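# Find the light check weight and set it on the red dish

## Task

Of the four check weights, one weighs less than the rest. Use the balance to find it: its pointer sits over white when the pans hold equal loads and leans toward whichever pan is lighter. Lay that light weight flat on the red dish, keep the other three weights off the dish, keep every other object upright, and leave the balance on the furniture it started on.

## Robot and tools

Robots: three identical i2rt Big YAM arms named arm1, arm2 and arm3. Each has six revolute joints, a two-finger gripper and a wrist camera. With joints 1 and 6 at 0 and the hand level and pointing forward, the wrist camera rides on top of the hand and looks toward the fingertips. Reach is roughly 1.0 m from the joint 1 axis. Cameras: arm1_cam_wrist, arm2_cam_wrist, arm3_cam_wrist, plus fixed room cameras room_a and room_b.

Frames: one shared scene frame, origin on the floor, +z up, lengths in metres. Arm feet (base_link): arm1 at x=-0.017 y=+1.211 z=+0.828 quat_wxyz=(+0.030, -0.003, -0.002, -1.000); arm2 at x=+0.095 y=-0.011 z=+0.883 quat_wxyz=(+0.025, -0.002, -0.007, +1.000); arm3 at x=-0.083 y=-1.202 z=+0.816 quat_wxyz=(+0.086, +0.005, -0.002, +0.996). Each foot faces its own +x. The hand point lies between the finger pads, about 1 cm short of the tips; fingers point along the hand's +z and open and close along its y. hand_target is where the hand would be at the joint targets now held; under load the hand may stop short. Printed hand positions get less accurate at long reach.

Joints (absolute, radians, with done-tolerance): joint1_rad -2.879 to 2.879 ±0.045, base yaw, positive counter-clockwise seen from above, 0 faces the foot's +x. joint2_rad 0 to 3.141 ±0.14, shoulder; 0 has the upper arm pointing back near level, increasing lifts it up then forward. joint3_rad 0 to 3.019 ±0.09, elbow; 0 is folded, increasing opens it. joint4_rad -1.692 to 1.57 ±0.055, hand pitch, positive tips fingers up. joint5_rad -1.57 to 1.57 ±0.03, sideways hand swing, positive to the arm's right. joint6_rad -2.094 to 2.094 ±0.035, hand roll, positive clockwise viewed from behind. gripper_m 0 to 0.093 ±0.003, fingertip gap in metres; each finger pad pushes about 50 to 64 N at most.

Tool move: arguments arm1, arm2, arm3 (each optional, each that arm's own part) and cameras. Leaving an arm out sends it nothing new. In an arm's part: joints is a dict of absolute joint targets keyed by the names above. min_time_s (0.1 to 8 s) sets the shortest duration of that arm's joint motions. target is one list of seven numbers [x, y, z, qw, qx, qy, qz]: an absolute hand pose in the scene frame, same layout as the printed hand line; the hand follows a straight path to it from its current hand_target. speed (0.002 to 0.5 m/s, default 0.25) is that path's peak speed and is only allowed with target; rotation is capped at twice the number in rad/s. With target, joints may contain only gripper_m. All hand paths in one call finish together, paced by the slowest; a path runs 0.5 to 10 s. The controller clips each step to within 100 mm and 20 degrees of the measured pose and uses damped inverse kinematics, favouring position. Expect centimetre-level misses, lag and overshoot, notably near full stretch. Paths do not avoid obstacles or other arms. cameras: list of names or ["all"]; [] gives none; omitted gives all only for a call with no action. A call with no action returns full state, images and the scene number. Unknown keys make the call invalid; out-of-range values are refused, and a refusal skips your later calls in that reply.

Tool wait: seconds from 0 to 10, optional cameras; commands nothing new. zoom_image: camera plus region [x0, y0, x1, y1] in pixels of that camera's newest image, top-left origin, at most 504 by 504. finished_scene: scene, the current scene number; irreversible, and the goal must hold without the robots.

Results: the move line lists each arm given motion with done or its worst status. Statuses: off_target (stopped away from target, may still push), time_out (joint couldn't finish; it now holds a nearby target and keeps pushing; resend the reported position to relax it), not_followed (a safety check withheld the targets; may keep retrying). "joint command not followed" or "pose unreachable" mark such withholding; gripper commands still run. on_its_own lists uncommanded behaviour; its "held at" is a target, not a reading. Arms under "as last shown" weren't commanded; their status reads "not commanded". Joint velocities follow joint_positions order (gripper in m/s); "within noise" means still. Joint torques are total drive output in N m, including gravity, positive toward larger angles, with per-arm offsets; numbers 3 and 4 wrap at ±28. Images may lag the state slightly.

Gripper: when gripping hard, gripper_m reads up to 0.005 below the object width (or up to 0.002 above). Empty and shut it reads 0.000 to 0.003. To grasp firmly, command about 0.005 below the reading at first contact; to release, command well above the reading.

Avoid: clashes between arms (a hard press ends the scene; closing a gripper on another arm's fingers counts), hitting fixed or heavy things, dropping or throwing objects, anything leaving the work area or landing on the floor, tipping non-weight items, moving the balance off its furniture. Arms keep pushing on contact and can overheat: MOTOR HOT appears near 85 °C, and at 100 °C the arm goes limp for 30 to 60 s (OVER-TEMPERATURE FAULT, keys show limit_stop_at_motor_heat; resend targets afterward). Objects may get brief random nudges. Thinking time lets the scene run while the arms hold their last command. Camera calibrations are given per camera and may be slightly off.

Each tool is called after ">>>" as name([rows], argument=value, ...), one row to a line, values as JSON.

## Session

>>> move()

Scene clock: 0.00 s.
Joint torques (N m): no reading
Heat: arm1: hottest joint2_rad 35 °C; arm2: hottest joint2_rad 29 °C; arm3: hottest joint2_rad 34 °C.
Joint velocities: within noise
arm1.joint_positions: joint1_rad=+0.776 joint2_rad=+0.602 joint3_rad=+1.507 joint4_rad=-1.261 joint5_rad=+0.098 joint6_rad=+0.607 gripper_m=+0.09396
arm1.joint_status: not commanded
arm1.hand: x=-0.1701 y=+1.0660 z=+1.4453 quat_wxyz=(-0.349, -0.815, -0.066, +0.458) (m; scene frame)
arm1.hand_target: x=-0.1672 y=+1.0692 z=+1.4585 quat_wxyz=(-0.357, -0.807, -0.065, +0.467) (m; scene frame)
arm1.hand_status: not commanded
arm2.joint_positions: joint1_rad=+0.021 joint2_rad=+0.603 joint3_rad=+1.379 joint4_rad=-1.633 joint5_rad=-0.031 joint6_rad=+0.148 gripper_m=+0.09396
arm2.joint_status: not commanded
arm2.hand: x=-0.0901 y=-0.0176 z=+1.3638 quat_wxyz=(+0.028, +0.934, -0.076, -0.347) (m; scene frame)
arm2.hand_target: x=-0.0886 y=-0.0177 z=+1.3731 quat_wxyz=(+0.029, +0.930, -0.075, -0.358) (m; scene frame)
arm2.hand_status: not commanded
arm3.joint_positions: joint1_rad=+0.525 joint2_rad=+0.628 joint3_rad=+1.422 joint4_rad=-1.611 joint5_rad=-0.278 joint6_rad=-0.485 gripper_m=+0.09396
arm3.joint_status: not commanded
arm3.hand: x=-0.2389 y=-1.3139 z=+1.3216 quat_wxyz=(+0.100, +0.819, +0.423, -0.375) (m; scene frame)
arm3.hand_target: x=-0.2372 y=-1.3133 z=+1.3293 quat_wxyz=(+0.099, +0.815, +0.422, -0.384) (m; scene frame)
arm3.hand_status: not commanded
pictures: arm1_cam_wrist, arm2_cam_wrist, arm3_cam_wrist, room_a, room_b
camera_calibration:
arm1_cam_wrist: T_world_to_cam=[[-0.426578, 0.750242, -0.505142, -0.142259], [0.876534, 0.205232, -0.435395, 0.562627], [-0.22298, -0.628504, -0.74516, 1.8366], [0, 0, 0, 1]] pos_world=[-0.144322, 1.14557, 1.54166]
arm2_cam_wrist: T_world_to_cam=[[0.114776, 0.987548, -0.107587, 0.175562], [0.988832, -0.123942, -0.0827592, 0.205023], [-0.0950631, -0.0968864, -0.990745, 1.46502], [0, 0, 0, 1]] pos_world=[-0.0836141, -0.00602373, 1.48732]
arm3_cam_wrist: T_world_to_cam=[[-0.763962, 0.629021, 0.143855, 0.455582], [0.608574, 0.776494, -0.163383, 1.38403], [-0.214474, -0.0372722, -0.976018, 1.31615], [0, 0, 0, 1]] pos_world=[-0.211956, -1.3122, 1.44517]

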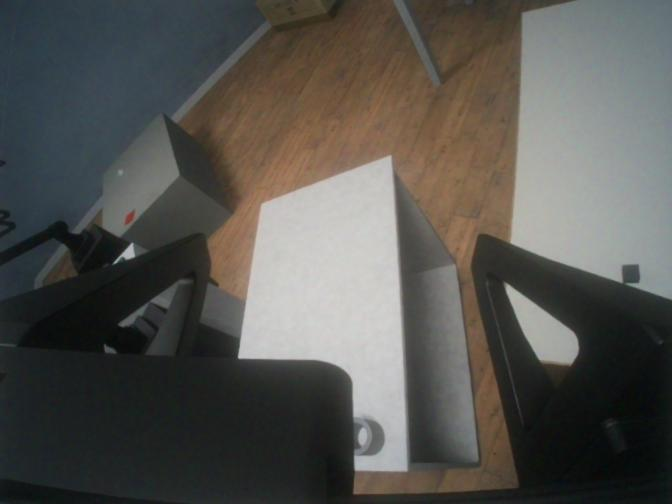

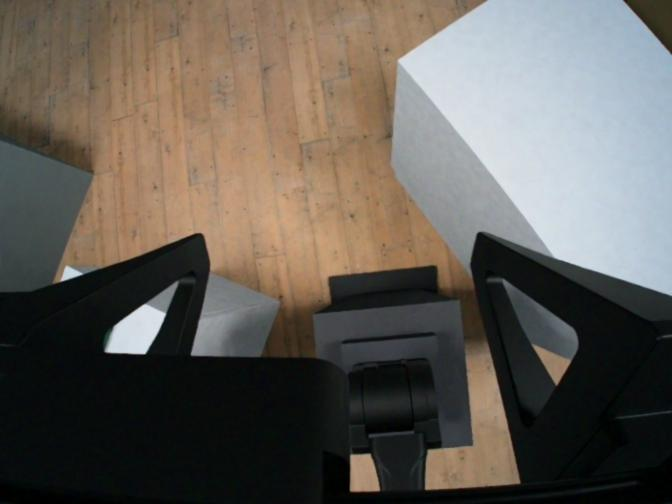

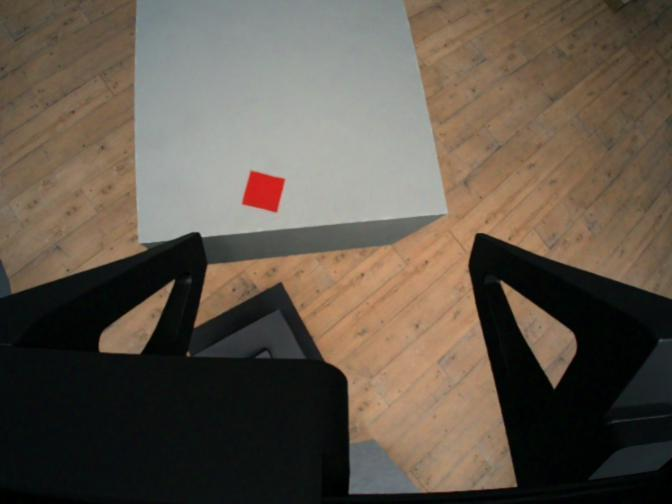

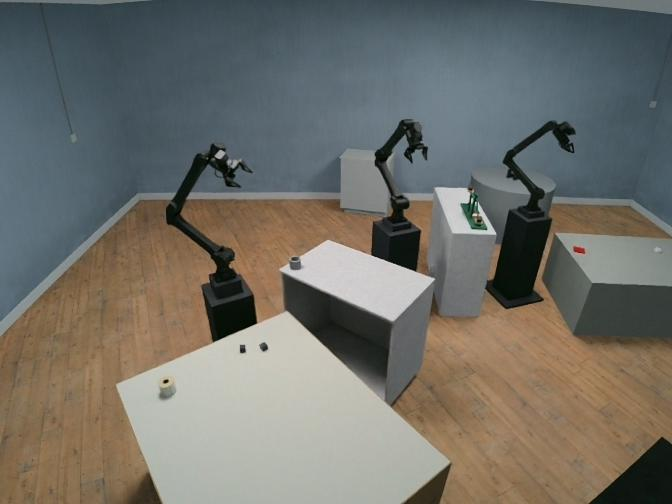

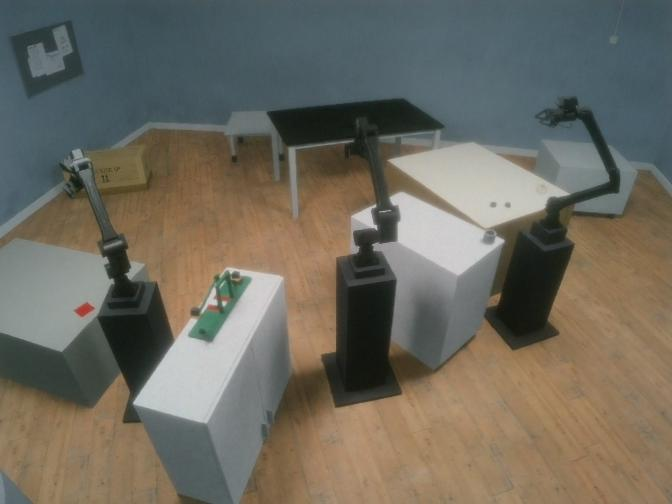

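>>> zoom_image(camera="room_a", region=[420, 170, 520, 250])

>>> zoom_image(camera="room_b", region=[170, 250, 270, 350])

>>> zoom_image(camera="room_a", region=[210, 320, 300, 380])

>>> zoom_image(camera="room_b", region=[450, 170, 560, 250])

Scaled by 5.040 from the camera's 672x504 image, which has a finer 960x720 frame.

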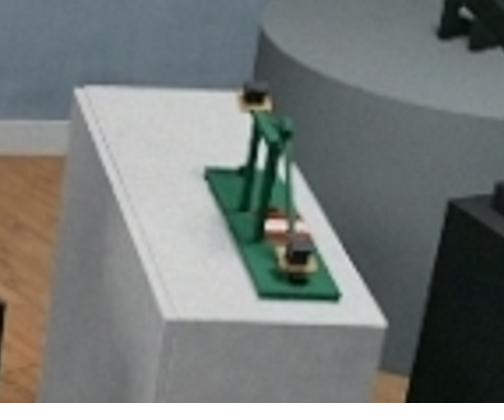

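Scaled by 5.040 from the camera's 672x504 image, which has a finer 960x720 frame.

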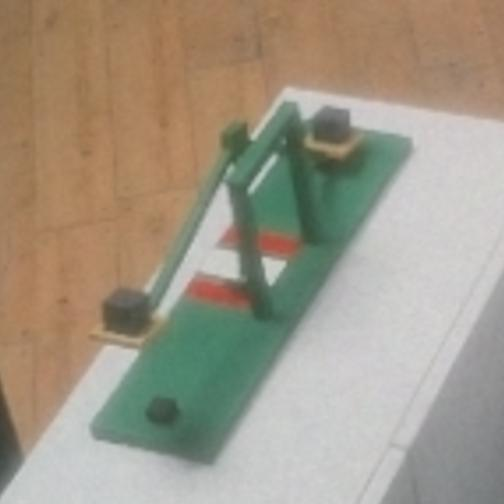

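Scaled by 5.600 from the camera's 672x504 image, which has a finer 960x720 frame.

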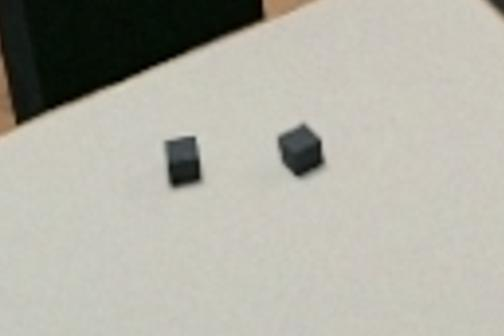

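Scaled by 4.582 from the camera's 672x504 image, which has a finer 960x720 frame.

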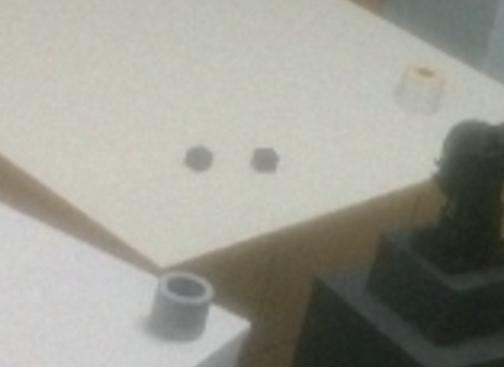

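>>> move(arm3={"joints":{"joint1_rad":-2.25,"joint2_rad":1.35,"joint3_rad":1.75,"joint4_rad":-1.3,"joint5_rad":0,"joint6_rad":0,"gripper_m":0.065}}, cameras=["arm3_cam_wrist","room_b"])

>>> zoom_image(camera="arm3_cam_wrist", region=[150, 0, 550, 300])

Scene clock: 3.63 s.
Joint torques (N m): arm1=[-0.67 2.78 9.89 2.17 0.08 -0.13] | arm2=[1.73 2.32 10.78 1.81 -0.03 0.08] | arm3=[-1.14 -12.75 9.94 1.5 -0.05 0.03]
Heat: arm1: hottest joint2_rad 35 °C; arm2: hottest joint2_rad 29 °C; arm3: hottest joint2_rad 34 °C.
move: arm3 done
Joint velocities: within noise
arm1, arm2: as last shown
arm3.joint_positions: joint1_rad=-2.248 joint2_rad=+1.362 joint3_rad=+1.731 joint4_rad=-1.298 joint5_rad=+0.002 joint6_rad=-0.007 gripper_m=+0.06510
arm3.joint_status: all done
arm3.hand: x=+0.3074 y=-0.8648 z=+1.2687 quat_wxyz=(-0.293, +0.337, -0.888, -0.114) (m; scene frame)
arm3.hand_target: x=+0.3058 y=-0.8676 z=+1.2840 quat_wxyz=(-0.305, +0.331, -0.885, -0.120) (m; scene frame)
arm3.hand_status: not commanded
pictures: arm3_cam_wrist, room_b
camera_calibration:
arm3_cam_wrist: T_world_to_cam=[[0.657971, -0.752945, -0.0121368, -0.836233], [-0.75302, -0.657739, -0.0184759, -0.311407], [0.00592852, 0.0212958, -0.999756, 1.41156], [0, 0, 0, 1]] pos_world=[0.307354, -0.864522, 1.39531]

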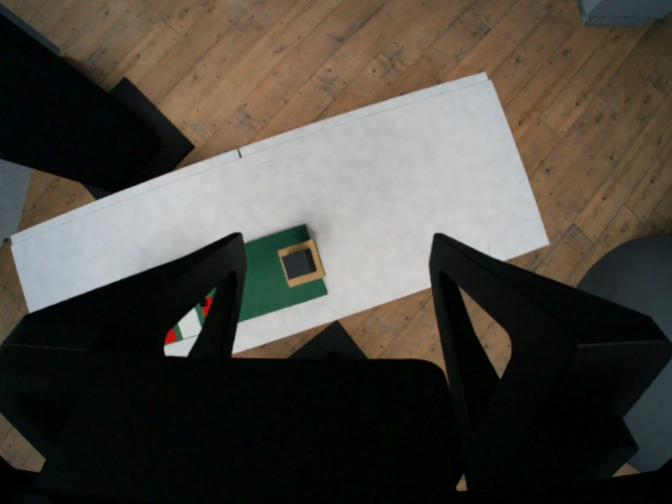

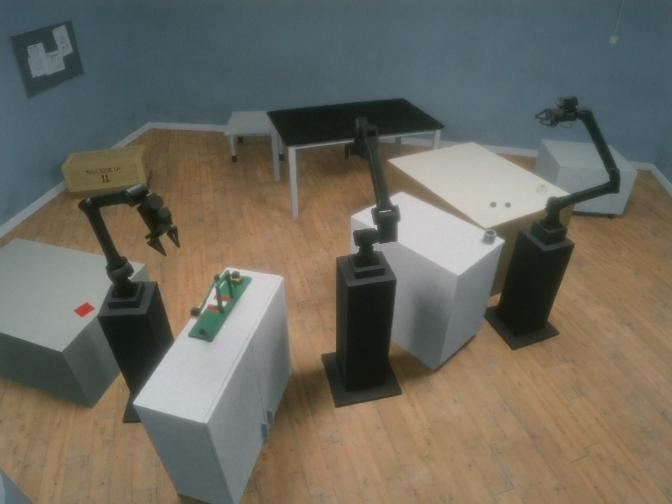

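Scaled by 1.260 from the camera's 672x504 image, which has a finer 960x720 frame.

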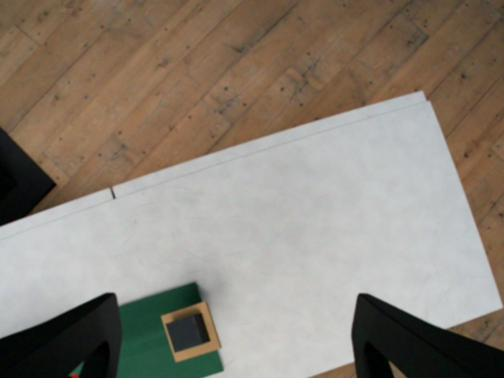

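>>> zoom_image(camera="arm3_cam_wrist", region=[230, 210, 340, 320])

Scaled by 4.582 from the camera's 672x504 image, which has a finer 960x720 frame.

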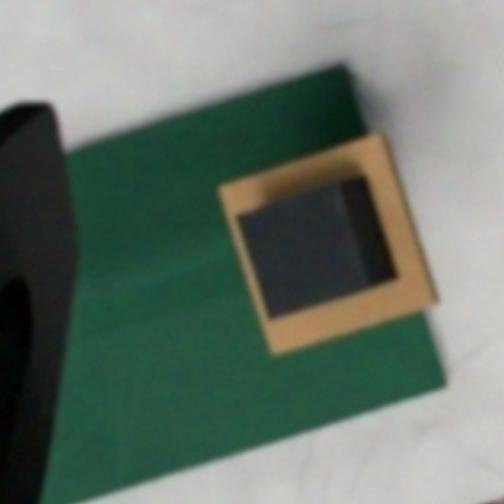

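>>> move(arm3={"target":[0.255,-0.817,1.03,0.1088,0.2738,0.9551,-0.0312],"speed":0.4}, cameras=["arm3_cam_wrist","room_b"])

>>> zoom_image(camera="arm3_cam_wrist", region=[180, 60, 500, 300])

Scene clock: 7.30 s.
Joint torques (N m): arm1=[0.03 3.43 9.99 2.15 0.11 -0.14] | arm2=[1.38 2.32 10.67 1.77 -0.03 0.1] | arm3=[-0.56 -14.39 8.58 0.27 0.17 0.03]
Heat: arm1: hottest joint2_rad 35 °C; arm2: hottest joint2_rad 29 °C; arm3: hottest joint2_rad 35 °C.
move: arm3 done
Joint velocities: within noise
arm1, arm2: as last shown
arm3.joint_positions: joint1_rad=-2.040 joint2_rad=+1.644 joint3_rad=+1.547 joint4_rad=-1.431 joint5_rad=+0.240 joint6_rad=+1.482 gripper_m=+0.06510
arm3.joint_status: not commanded
arm3.hand: x=+0.2562 y=-0.8209 z=+1.0391 quat_wxyz=(-0.115, -0.273, -0.955, +0.021) (m; scene frame)
arm3.hand_target: x=+0.2549 y=-0.8172 z=+1.0299 quat_wxyz=(-0.109, -0.274, -0.955, +0.031) (m; scene frame)
arm3.hand_status: done (0.010 m and 1.3 deg from the pose sent, 0.249 m and 76.8 deg at the start)
pictures: arm3_cam_wrist, room_b
camera_calibration:
arm3_cam_wrist: T_world_to_cam=[[-0.535957, -0.843852, -0.0257718, -0.526823], [-0.786737, 0.488143, 0.377837, 0.212203], [-0.306258, 0.22278, -0.925513, 1.34954], [0, 0, 0, 1]] pos_world=[0.297902, -0.848797, 1.15526]

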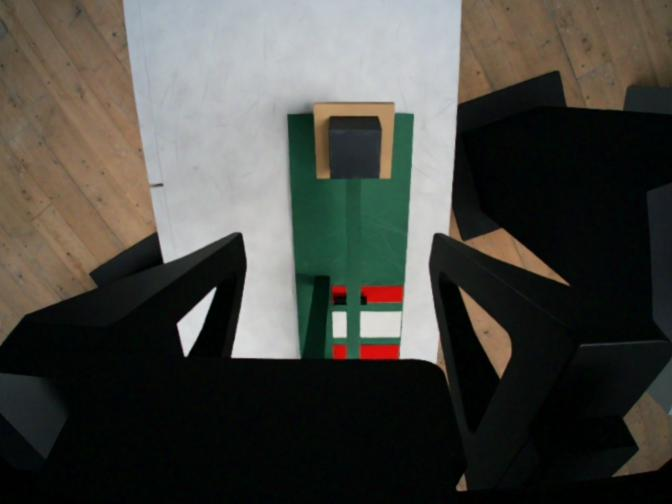

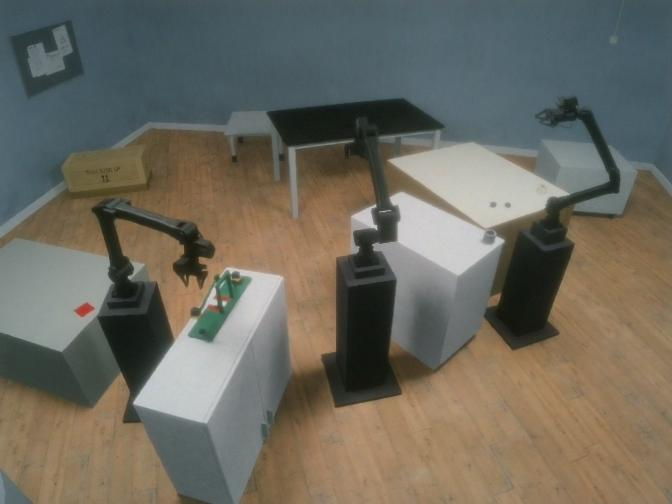

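Scaled by 1.575 from the camera's 672x504 image, which has a finer 960x720 frame.

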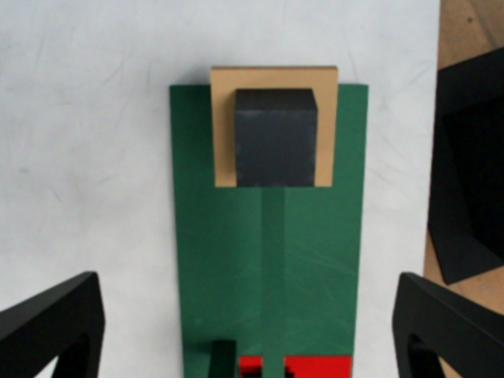

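>>> move(arm3={"target":[0.264,-0.832,0.952,0.1088,0.2738,0.9551,-0.0312],"speed":0.2}, cameras=["arm3_cam_wrist"])

>>> zoom_image(camera="arm3_cam_wrist", region=[180, 80, 500, 320])

Scene clock: 9.07 s.
Joint torques (N m): arm1=[-0.5 3.02 10 2.15 0.08 -0.15] | arm2=[1.26 2.43 10.7 1.8 -0.03 0.08] | arm3=[-1.32 -14.27 7.69 0.9 0.19 -0.11]
Heat: arm1: hottest joint2_rad 35 °C; arm2: hottest joint2_rad 29 °C; arm3: hottest joint2_rad 35 °C.
move: arm3 off_target
Joint velocities: within noise
arm1, arm2: as last shown
arm3.joint_positions: joint1_rad=-2.064 joint2_rad=+1.666 joint3_rad=+1.379 joint4_rad=-1.238 joint5_rad=+0.239 joint6_rad=+1.465 gripper_m=+0.06510
arm3.joint_status: not commanded
arm3.hand: x=+0.2614 y=-0.8325 z=+0.9654 quat_wxyz=(-0.114, -0.277, -0.954, +0.022) (m; scene frame)
arm3.hand_target: x=+0.2637 y=-0.8322 z=+0.9523 quat_wxyz=(-0.109, -0.274, -0.955, +0.031) (m; scene frame)
arm3.hand_status: off_target (0.014 m and 1.2 deg from the pose sent, 0.088 m and 1.4 deg at the start)
pictures: arm3_cam_wrist
camera_calibration:
arm3_cam_wrist: T_world_to_cam=[[-0.542442, -0.839758, -0.0237271, -0.532658], [-0.782256, 0.494598, 0.378746, 0.253042], [-0.306319, 0.224008, -0.925197, 1.28626], [0, 0, 0, 1]] pos_world=[0.303012, -0.86059, 1.08156]

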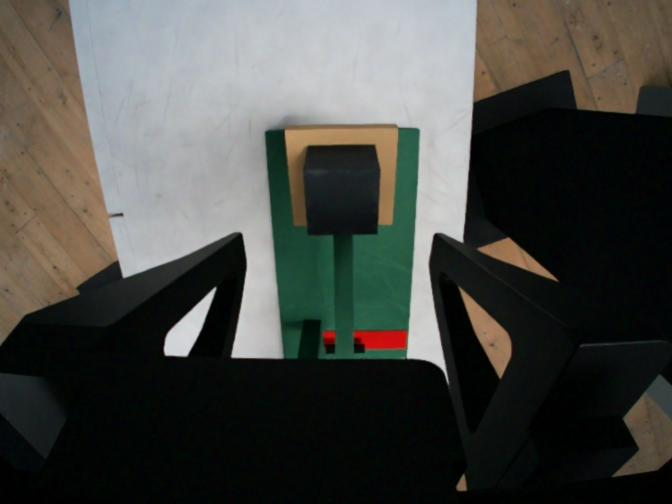

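Scaled by 1.575 from the camera's 672x504 image, which has a finer 960x720 frame.

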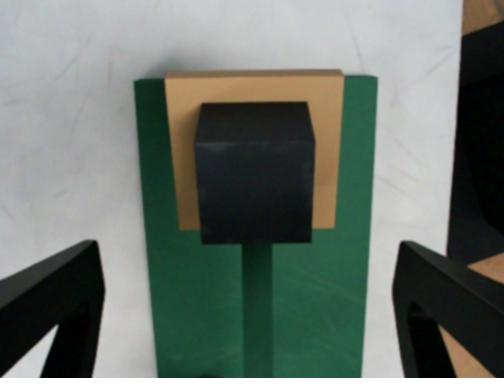

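>>> move(arm3={"target":[0.276,-0.841,0.922,0.1088,0.2738,0.9551,-0.0312],"speed":0.12}, cameras=["arm3_cam_wrist"])

>>> zoom_image(camera="arm3_cam_wrist", region=[180, 100, 500, 340])

Scene clock: 10.63 s.
Joint torques (N m): arm1=[-0.5 2.78 10.09 1.91 0.08 -0.12] | arm2=[1.55 2.2 10.71 1.81 -0.04 0.09] | arm3=[-1.38 -14.21 7.42 0.92 0.18 -0.12]
Heat: arm1: hottest joint2_rad 35 °C; arm2: hottest joint3_rad 30 °C; arm3: hottest joint2_rad 35 °C.
move: arm3 off_target
Joint velocities: within noise
arm1, arm2: as last shown
arm3.joint_positions: joint1_rad=-2.095 joint2_rad=+1.690 joint3_rad=+1.333 joint4_rad=-1.157 joint5_rad=+0.238 joint6_rad=+1.434 gripper_m=+0.06510
arm3.joint_status: not commanded
arm3.hand: x=+0.2741 y=-0.8404 z=+0.9373 quat_wxyz=(-0.115, -0.277, -0.954, +0.021) (m; scene frame)
arm3.hand_target: x=+0.2757 y=-0.8412 z=+0.9222 quat_wxyz=(-0.109, -0.274, -0.955, +0.031) (m; scene frame)
arm3.hand_status: off_target (0.015 m and 1.5 deg from the pose sent, 0.047 m and 1.2 deg at the start)
pictures: arm3_cam_wrist
camera_calibration:
arm3_cam_wrist: T_world_to_cam=[[-0.542497, -0.839601, -0.027704, -0.529146], [-0.783274, 0.493633, 0.3779, 0.277775], [-0.303609, 0.226709, -0.925432, 1.26773], [0, 0, 0, 1]] pos_world=[0.315407, -0.868795, 1.05356]

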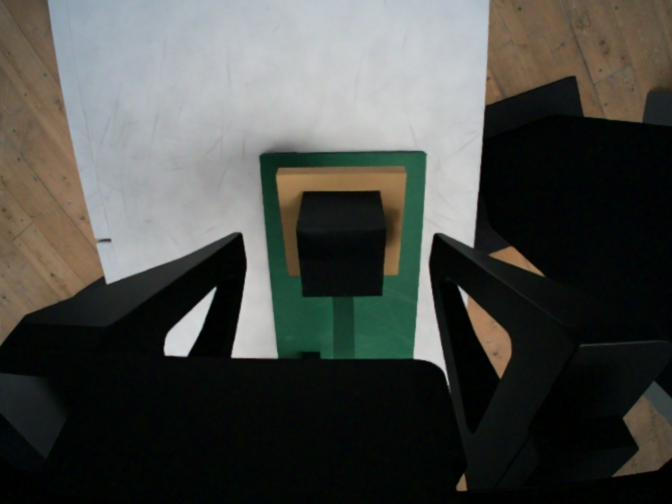

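Scaled by 1.575 from the camera's 672x504 image, which has a finer 960x720 frame.

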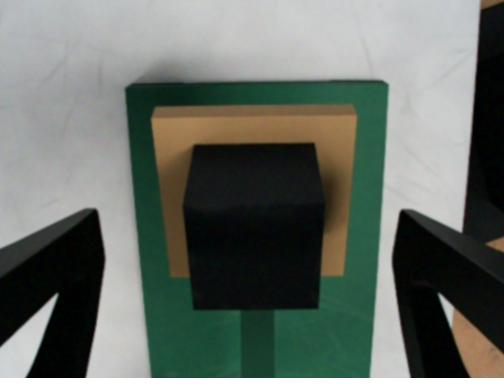

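>>> move(arm3={"target":[0.2778,-0.8435,0.907,0.1088,0.2738,0.9551,-0.0312],"speed":0.08}, cameras=["arm3_cam_wrist"])

>>> zoom_image(camera="arm3_cam_wrist", region=[180, 100, 500, 340])

Scene clock: 11.97 s.
Joint torques (N m): arm1=[-0.32 2.78 9.76 2.11 0.09 -0.14] | arm2=[1.55 2.2 10.73 1.72 -0.03 0.08] | arm3=[-1.67 -14.1 7.25 0.9 0.17 -0.1]
Heat: arm1: hottest joint2_rad 35 °C; arm2: hottest joint3_rad 30 °C; arm3: hottest joint2_rad 35 °C.
move: arm3 off_target
Joint velocities: within noise
arm1, arm2: as last shown
arm3.joint_positions: joint1_rad=-2.098 joint2_rad=+1.701 joint3_rad=+1.310 joint4_rad=-1.118 joint5_rad=+0.238 joint6_rad=+1.427 gripper_m=+0.06510
arm3.joint_status: not commanded
arm3.hand: x=+0.2755 y=-0.8412 z=+0.9241 quat_wxyz=(-0.116, -0.276, -0.954, +0.019) (m; scene frame)
arm3.hand_target: x=+0.2773 y=-0.8439 z=+0.9072 quat_wxyz=(-0.109, -0.274, -0.955, +0.031) (m; scene frame)
arm3.hand_status: off_target (0.017 m and 1.6 deg from the pose sent, 0.031 m and 1.5 deg at the start)
pictures: arm3_cam_wrist
camera_calibration:
arm3_cam_wrist: T_world_to_cam=[[-0.540037, -0.841065, -0.0311472, -0.528179], [-0.785627, 0.490475, 0.377127, 0.282996], [-0.301911, 0.228133, -0.925638, 1.25702], [0, 0, 0, 1]] pos_world=[0.3166, -0.869802, 1.04036]

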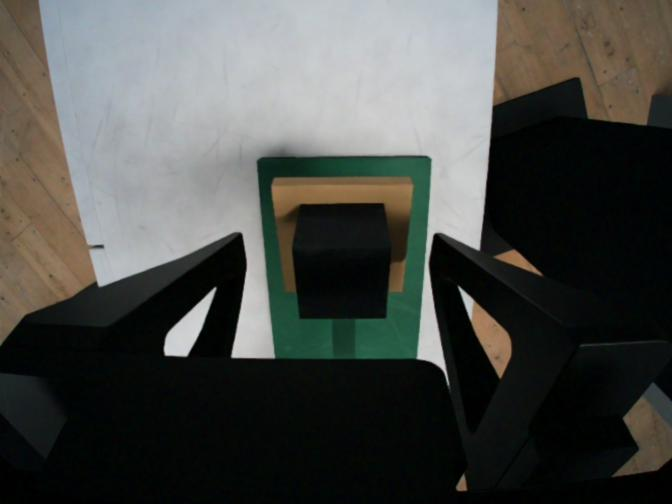

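Scaled by 1.575 from the camera's 672x504 image, which has a finer 960x720 frame.

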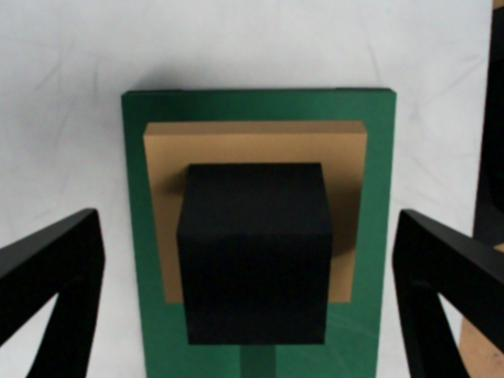

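>>> move(arm3={"joints":{"gripper_m":0.022}})

>>> move(arm3={"target":[0.2678,-0.8375,1.12,0.1088,0.2738,0.9551,-0.0312],"speed":0.3}, cameras=["arm3_cam_wrist"])

>>> move(arm3={"joints":{"joint1_rad":1.1,"joint2_rad":1.35,"joint3_rad":1.7,"joint4_rad":-1.35,"joint5_rad":0,"joint6_rad":0}}, cameras=["arm3_cam_wrist","room_a","room_b"])

Scene clock: 12.87 s.
Joint torques (N m): arm1=[-0.38 2.61 9.95 2.17 0.11 -0.17] | arm2=[1.61 2.32 10.74 1.8 -0.02 0.08] | arm3=[-1.61 -14.04 7.28 0.96 0.19 -0.13]
Heat: arm1: hottest joint2_rad 35 °C; arm2: hottest joint3_rad 30 °C; arm3: hottest joint2_rad 35 °C.
move: arm3 off_target
Joint velocities: within noise
arm1, arm2: as last shown
arm3.joint_positions: joint1_rad=-2.098 joint2_rad=+1.701 joint3_rad=+1.310 joint4_rad=-1.117 joint5_rad=+0.238 joint6_rad=+1.426 gripper_m=+0.02968
arm3.joint_status: gripper_m off_target (ended at +0.02972, target +0.02200)
arm3.hand: x=+0.2756 y=-0.8412 z=+0.9241 quat_wxyz=(-0.116, -0.275, -0.954, +0.019) (m; scene frame)
arm3.hand_target: x=+0.2774 y=-0.8439 z=+0.9072 quat_wxyz=(-0.109, -0.274, -0.955, +0.031) (m; scene frame)
arm3.hand_status: not commanded
pictures: none

Scene clock: 14.50 s.
Joint torques (N m): arm1=[-0.38 3.31 9.98 2.14 0.11 -0.16] | arm2=[1.49 2.26 10.78 1.73 -0.04 0.1] | arm3=[-0.38 -13.8 12.04 0.18 0.24 0.04]
Heat: arm1: hottest joint2_rad 35 °C; arm2: hottest joint3_rad 31 °C; arm3: hottest joint2_rad 35 °C.
move: arm3 off_target
Joint velocities: within noise
arm1, arm2: as last shown
arm3.joint_positions: joint1_rad=-2.085 joint2_rad=+1.616 joint3_rad=+1.703 joint4_rad=-1.648 joint5_rad=+0.237 joint6_rad=+1.437 gripper_m=+0.02968
arm3.joint_status: not commanded
arm3.hand: x=+0.2614 y=-0.8506 z=+1.1110 quat_wxyz=(-0.105, -0.271, -0.956, +0.041) (m; scene frame)
arm3.hand_target: x=+0.2674 y=-0.8380 z=+1.1197 quat_wxyz=(-0.109, -0.274, -0.955, +0.031) (m; scene frame)
arm3.hand_status: off_target (0.017 m and 1.3 deg from the pose sent, 0.196 m and 1.6 deg at the start; pose on its path clipped on 5 of 49 steps)
pictures: arm3_cam_wrist
camera_calibration:
arm3_cam_wrist: T_world_to_cam=[[-0.536623, -0.843618, 0.0185575, -0.596119], [-0.775077, 0.50148, 0.384413, 0.204601], [-0.333604, 0.191901, -0.922975, 1.40246], [0, 0, 0, 1]] pos_world=[0.306557, -0.874634, 1.22685]

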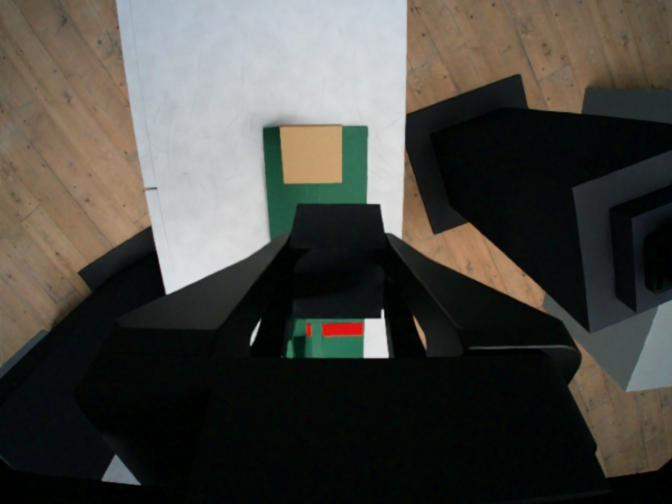

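Scene clock: 17.00 s.
Joint torques (N m): arm1=[0.15 3.02 9.98 2.24 0.06 -0.16] | arm2=[1.61 2.26 10.76 1.81 -0.03 0.07] | arm3=[-1.32 -13.39 9.28 1.37 0.1 -0.12]
Heat: arm1: hottest joint3_rad 36 °C; arm2: hottest joint3_rad 31 °C; arm3: hottest joint2_rad 36 °C.
move: arm3 done
Joint velocities: within noise
arm1.joint_positions: joint1_rad=+0.776 joint2_rad=+0.602 joint3_rad=+1.507 joint4_rad=-1.261 joint5_rad=+0.098 joint6_rad=+0.607 gripper_m=+0.09396
arm1.joint_status: not commanded
arm1.hand: x=-0.1701 y=+1.0660 z=+1.4453 quat_wxyz=(-0.349, -0.815, -0.066, +0.458) (m; scene frame)
arm1.hand_target: x=-0.1672 y=+1.0692 z=+1.4585 quat_wxyz=(-0.357, -0.807, -0.065, +0.467) (m; scene frame)
arm1.hand_status: not commanded
arm2.joint_positions: joint1_rad=+0.021 joint2_rad=+0.603 joint3_rad=+1.379 joint4_rad=-1.633 joint5_rad=-0.031 joint6_rad=+0.148 gripper_m=+0.09396
arm2.joint_status: not commanded
arm2.hand: x=-0.0901 y=-0.0176 z=+1.3638 quat_wxyz=(+0.028, +0.934, -0.076, -0.347) (m; scene frame)
arm2.hand_target: x=-0.0886 y=-0.0177 z=+1.3731 quat_wxyz=(+0.029, +0.930, -0.075, -0.358) (m; scene frame)
arm2.hand_status: not commanded
arm3.joint_positions: joint1_rad=+1.100 joint2_rad=+1.369 joint3_rad=+1.690 joint4_rad=-1.349 joint5_rad=-0.001 joint6_rad=+0.008 gripper_m=+0.02970
arm3.joint_status: all done
arm3.hand: x=-0.3812 y=-1.6064 z=+1.2401 quat_wxyz=(+0.117, +0.862, +0.429, -0.242) (m; scene frame)
arm3.hand_target: x=-0.3779 y=-1.6024 z=+1.2540 quat_wxyz=(+0.122, +0.857, +0.431, -0.255) (m; scene frame)
arm3.hand_status: not commanded
pictures: arm3_cam_wrist, room_a, room_b
camera_calibration:
arm3_cam_wrist: T_world_to_cam=[[-0.791065, 0.611731, -0.000817973, 0.683918], [0.609933, 0.788841, 0.0755737, 1.40854], [0.0468761, 0.0592848, -0.99714, 1.47617], [0, 0, 0, 1]] pos_world=[-0.38729, -1.617, 1.36606]

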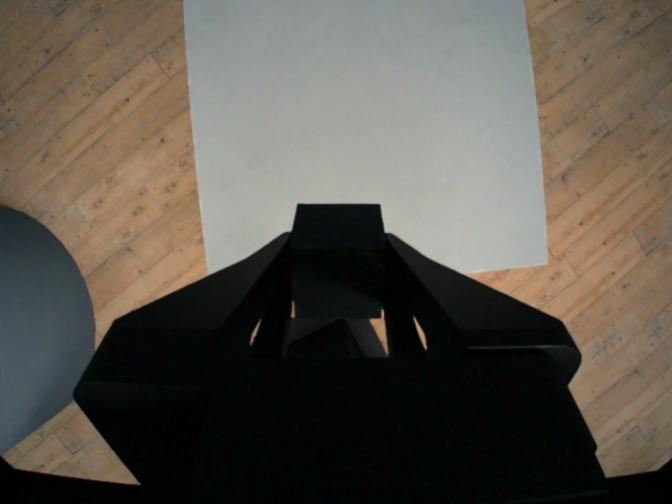

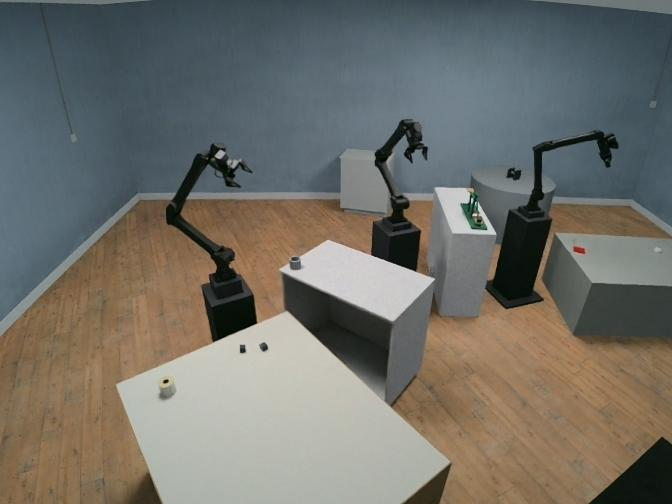

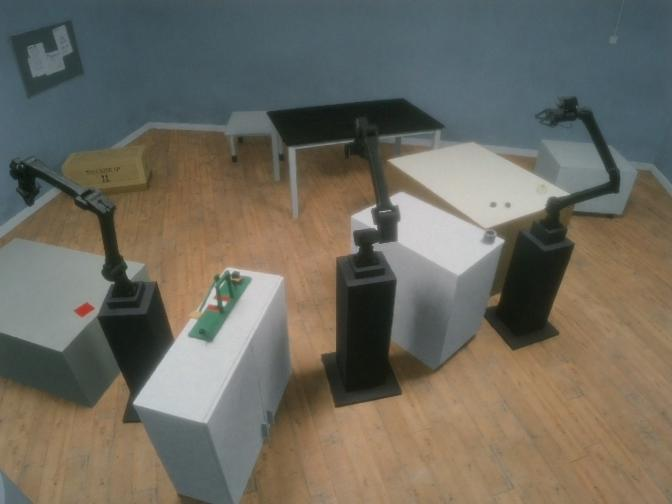

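>>> move(arm3={"target":[-0.37,-1.593,0.69,0,0.891,0.454,0],"speed":0.4}, cameras=["arm3_cam_wrist","room_a","room_b"])

>>> zoom_image(camera="room_a", region=[550, 200, 630, 270])

>>> zoom_image(camera="room_b", region=[40, 240, 140, 340])

Scene clock: 19.87 s.
Joint torques (N m): arm1=[-0.56 2.96 9.88 2.17 0.1 -0.17] | arm2=[1.44 2.2 10.74 1.78 -0.04 0.08] | arm3=[-0.67 -17.26 6.74 0.73 -0.08 -0.13]
Heat: arm1: hottest joint3_rad 36 °C; arm2: hottest joint3_rad 32 °C; arm3: hottest joint2_rad 36 °C.
move: arm3 off_target
Joint velocities: within noise
arm1, arm2: as last shown
arm3.joint_positions: joint1_rad=+1.103 joint2_rad=+2.061 joint3_rad=+1.093 joint4_rad=-0.632 joint5_rad=-0.008 joint6_rad=+0.005 gripper_m=+0.02970
arm3.joint_status: not commanded
arm3.hand: x=-0.3641 y=-1.5781 z=+0.6871 quat_wxyz=(-0.007, +0.895, +0.447, +0.012) (m; scene frame)
arm3.hand_target: x=-0.3697 y=-1.5927 z=+0.6903 quat_wxyz=(+0.000, +0.891, +0.454, +0.000) (m; scene frame)
arm3.hand_status: off_target (0.016 m and 1.8 deg from the pose sent, 0.550 m and 31.2 deg at the start)
pictures: arm3_cam_wrist, room_a, room_b
camera_calibration:
arm3_cam_wrist: T_world_to_cam=[[-0.792342, 0.610073, 0.00233422, 0.674459], [0.487839, 0.631281, 0.602907, 0.762042], [0.366344, 0.478847, -0.797808, 1.56373], [0, 0, 0, 1]] pos_world=[-0.410215, -1.64132, 0.786541]

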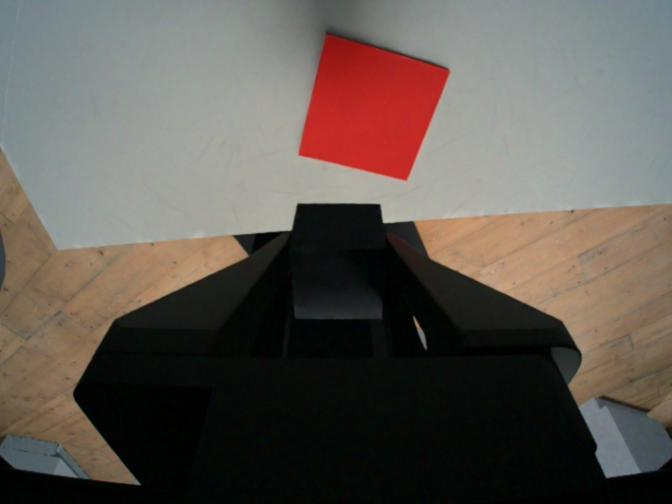

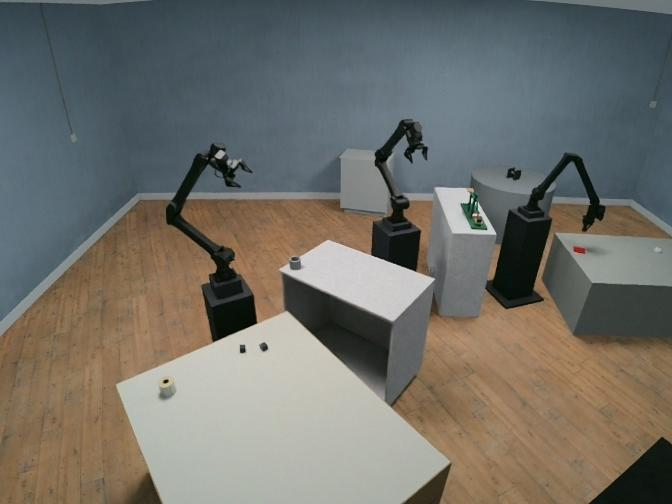

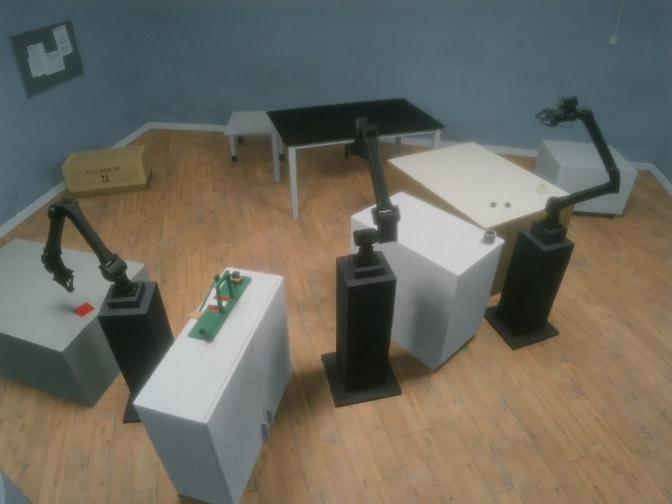

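Scaled by 6.300 from the camera's 672x504 image, which has a finer 960x720 frame.

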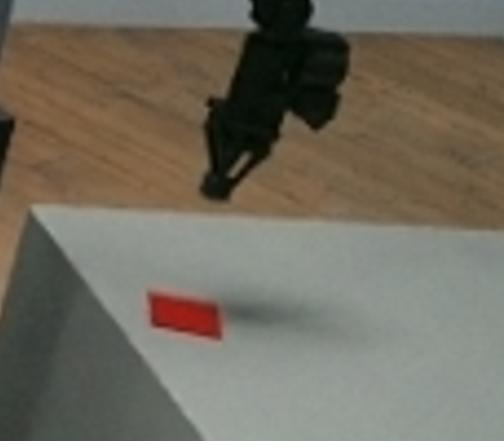

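Scaled by 5.040 from the camera's 672x504 image, which has a finer 960x720 frame.

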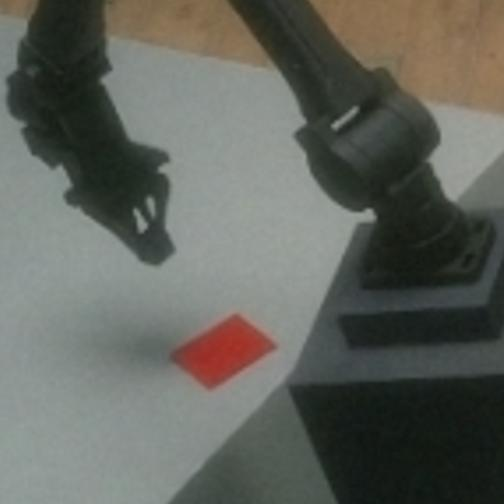

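>>> move(arm3={"target":[-0.385,-1.577,0.605,0,0.891,0.454,0],"speed":0.2}, cameras=["arm3_cam_wrist"])

Scene clock: 21.97 s.
Joint torques (N m): arm1=[-0.15 2.67 9.92 2.04 0.11 -0.14] | arm2=[1.44 2.26 10.69 1.8 -0.03 0.08] | arm3=[-1.61 -17.38 5.34 0.8 -0.05 -0.11]
Heat: arm1: hottest joint3_rad 37 °C; arm2: hottest joint3_rad 32 °C; arm3: hottest joint2_rad 36 °C.
move: arm3 off_target
Joint velocities: within noise
arm1, arm2: as last shown
arm3.joint_positions: joint1_rad=+1.071 joint2_rad=+2.245 joint3_rad=+1.117 joint4_rad=-0.460 joint5_rad=-0.008 joint6_rad=-0.038 gripper_m=+0.02970
arm3.joint_status: not commanded
arm3.hand: x=-0.3772 y=-1.5695 z=+0.6077 quat_wxyz=(-0.004, +0.892, +0.452, +0.007) (m; scene frame)
arm3.hand_target: x=-0.3848 y=-1.5768 z=+0.6051 quat_wxyz=(+0.000, +0.891, +0.454, +0.000) (m; scene frame)
arm3.hand_status: off_target (0.011 m and 1.0 deg from the pose sent, 0.085 m and 1.8 deg at the start)
pictures: arm3_cam_wrist
camera_calibration:
arm3_cam_wrist: T_world_to_cam=[[-0.799106, 0.601189, 0.00100178, 0.643302], [0.484184, 0.642592, 0.593836, 0.832816], [0.356364, 0.475023, -0.804585, 1.49548], [0, 0, 0, 1]] pos_world=[-0.422104, -1.63229, 0.708036]

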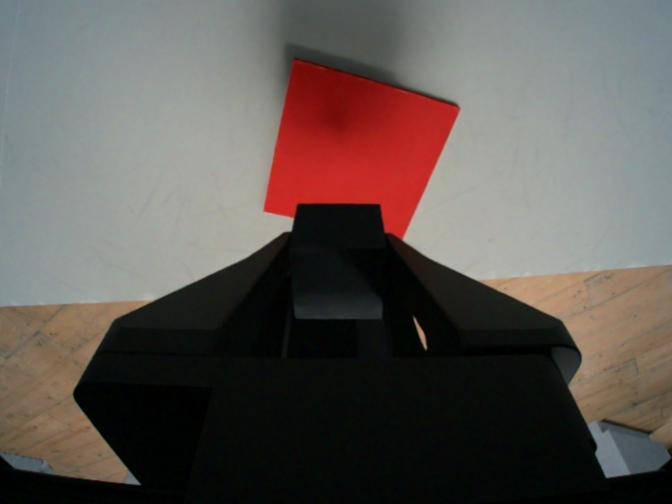

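>>> move(arm3={"target":[-0.387,-1.567,0.54,0,0.891,0.454,0],"speed":0.15}, cameras=["arm3_cam_wrist","room_b"])

>>> zoom_image(camera="room_b", region=[60, 280, 110, 330])

Scene clock: 23.83 s.
Joint torques (N m): arm1=[-0.38 2.73 9.98 2.09 0.1 -0.14] | arm2=[1.49 2.32 10.74 1.76 -0.03 0.09] | arm3=[-1.9 -17.55 4.3 0.83 -0.06 -0.13]
Heat: arm1: hottest joint3_rad 37 °C; arm2: hottest joint3_rad 32 °C; arm3: hottest joint2_rad 36 °C.
move: arm3 done
Joint velocities: within noise
arm1, arm2: as last shown
arm3.joint_positions: joint1_rad=+1.058 joint2_rad=+2.395 joint3_rad=+1.158 joint4_rad=-0.343 joint5_rad=-0.008 joint6_rad=-0.053 gripper_m=+0.02970
arm3.joint_status: not commanded
arm3.hand: x=-0.3810 y=-1.5638 z=+0.5457 quat_wxyz=(-0.003, +0.892, +0.453, +0.003) (m; scene frame)
arm3.hand_target: x=-0.3870 y=-1.5669 z=+0.5402 quat_wxyz=(+0.000, +0.891, +0.454, +0.000) (m; scene frame)
arm3.hand_status: done (0.009 m and 0.5 deg from the pose sent, 0.069 m and 1.0 deg at the start)
pictures: arm3_cam_wrist, room_b
camera_calibration:
arm3_cam_wrist: T_world_to_cam=[[-0.80075, 0.598998, 0.0010817, 0.632763], [0.48505, 0.64736, 0.587921, 0.878779], [0.351463, 0.471302, -0.808918, 1.43892], [0, 0, 0, 1]] pos_world=[-0.425295, -1.62608, 0.646632]

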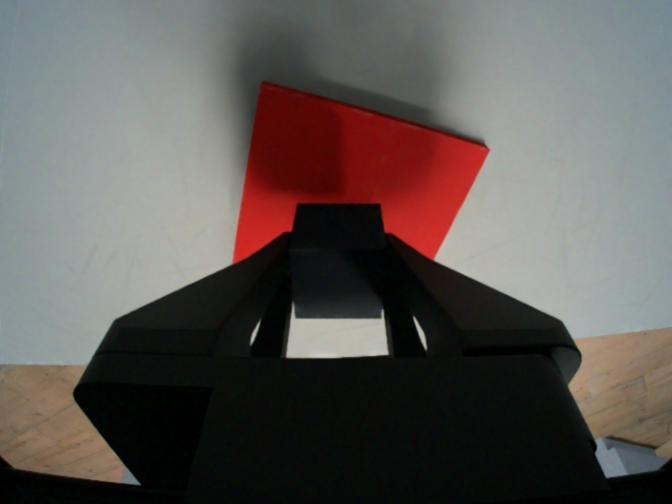

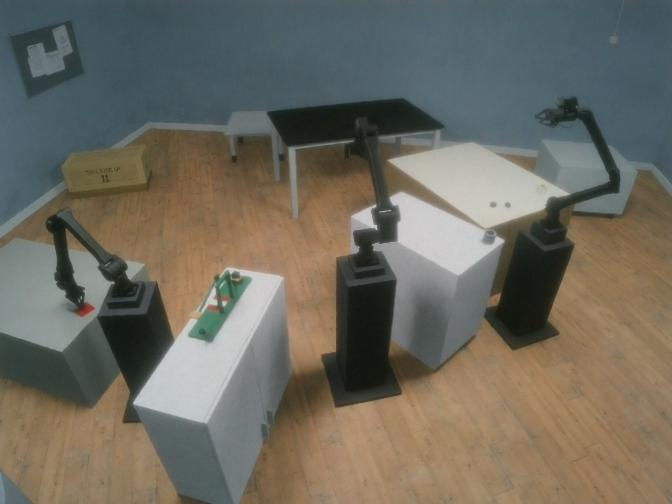

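Scaled by 10.080 from the camera's 672x504 image, which has a finer 960x720 frame.

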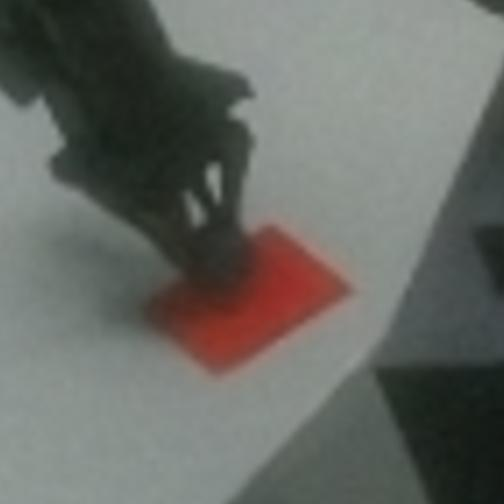

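>>> move(arm3={"target":[-0.386,-1.562,0.521,0,0.891,0.454,0],"speed":0.08})

>>> move(arm3={"target":[-0.386,-1.562,0.514,0,0.891,0.454,0],"speed":0.05}, cameras=["arm3_cam_wrist","room_b"])

>>> zoom_image(camera="room_b", region=[60, 280, 110, 330])

>>> zoom_image(camera="arm3_cam_wrist", region=[200, 80, 500, 340])

Scene clock: 25.37 s.
Joint torques (N m): arm1=[-0.56 2.9 10.02 2 0.11 -0.15] | arm2=[1.38 2.32 10.76 1.78 -0.03 0.08] | arm3=[-1.96 -17.03 3.95 1.02 -0.06 -0.12]
Heat: arm1: hottest joint3_rad 37 °C; arm2: hottest joint3_rad 33 °C; arm3: hottest joint2_rad 36 °C.
move: arm3 off_target
Joint velocities: within noise
arm1, arm2: as last shown
arm3.joint_positions: joint1_rad=+1.055 joint2_rad=+2.431 joint3_rad=+1.164 joint4_rad=-0.309 joint5_rad=-0.008 joint6_rad=-0.058 gripper_m=+0.02970
arm3.joint_status: not commanded
arm3.hand: x=-0.3811 y=-1.5611 z=+0.5308 quat_wxyz=(-0.002, +0.891, +0.453, +0.001) (m; scene frame)
arm3.hand_target: x=-0.3858 y=-1.5617 z=+0.5212 quat_wxyz=(+0.000, +0.891, +0.454, +0.000) (m; scene frame)
arm3.hand_status: off_target (0.011 m and 0.2 deg from the pose sent, 0.025 m and 0.5 deg at the start)
pictures: none

Scene clock: 26.33 s.
Joint torques (N m): arm1=[-0.26 3.25 9.88 2.14 0.09 -0.12] | arm2=[1.38 2.26 10.73 1.81 -0.04 0.08] | arm3=[-1.96 -16.38 4.26 0.94 -0.06 -0.13]
Heat: arm1: hottest joint3_rad 37 °C; arm2: hottest joint3_rad 33 °C; arm3: hottest joint2_rad 36 °C.
move: arm3 off_target
Joint velocities: within noise
arm1, arm2: as last shown
arm3.joint_positions: joint1_rad=+1.055 joint2_rad=+2.439 joint3_rad=+1.171 joint4_rad=-0.301 joint5_rad=-0.008 joint6_rad=-0.058 gripper_m=+0.02970
arm3.joint_status: not commanded
arm3.hand: x=-0.3829 y=-1.5633 z=+0.5280 quat_wxyz=(+0.000, +0.891, +0.454, -0.002) (m; scene frame)
arm3.hand_target: x=-0.3857 y=-1.5617 z=+0.5145 quat_wxyz=(+0.000, +0.891, +0.454, +0.000) (m; scene frame)
arm3.hand_status: off_target (0.014 m and 0.3 deg from the pose sent, 0.018 m and 0.2 deg at the start)
pictures: arm3_cam_wrist, room_b
camera_calibration:
arm3_cam_wrist: T_world_to_cam=[[-0.801726, 0.59769, 0.00164214, 0.628248], [0.488656, 0.653883, 0.577627, 0.906836], [0.344168, 0.463901, -0.816299, 1.41452], [0, 0, 0, 1]] pos_world=[-0.426279, -1.62466, 0.629825]

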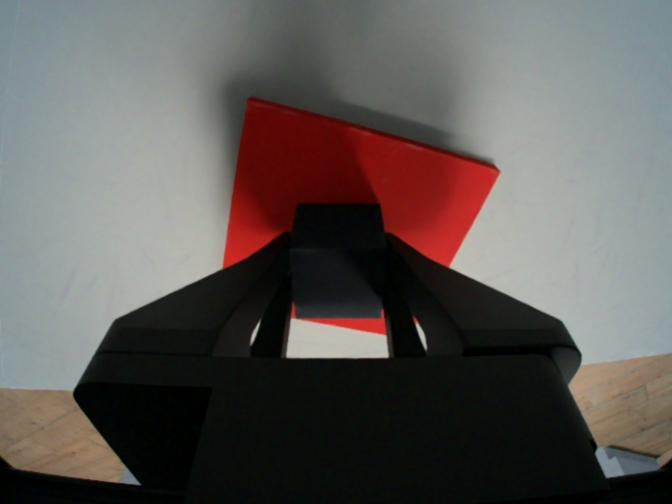

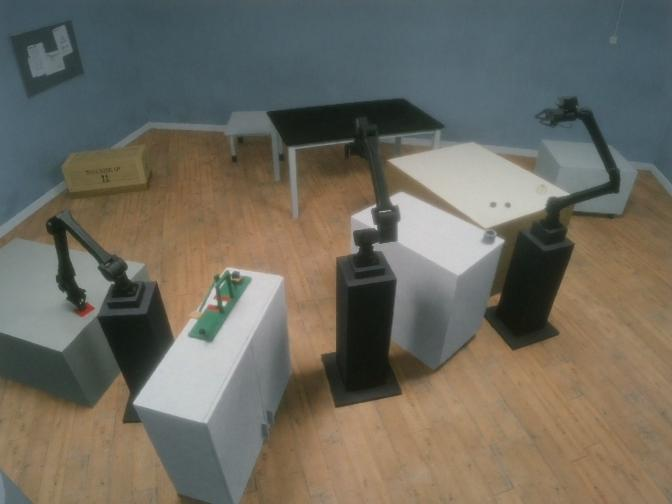

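Scaled by 10.080 from the camera's 672x504 image, which has a finer 960x720 frame.

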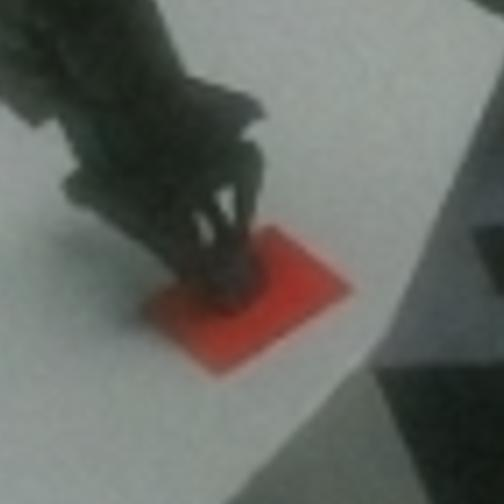

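Scaled by 1.680 from the camera's 672x504 image, which has a finer 960x720 frame.

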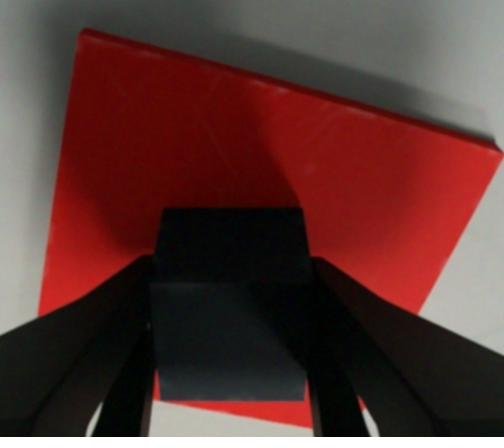

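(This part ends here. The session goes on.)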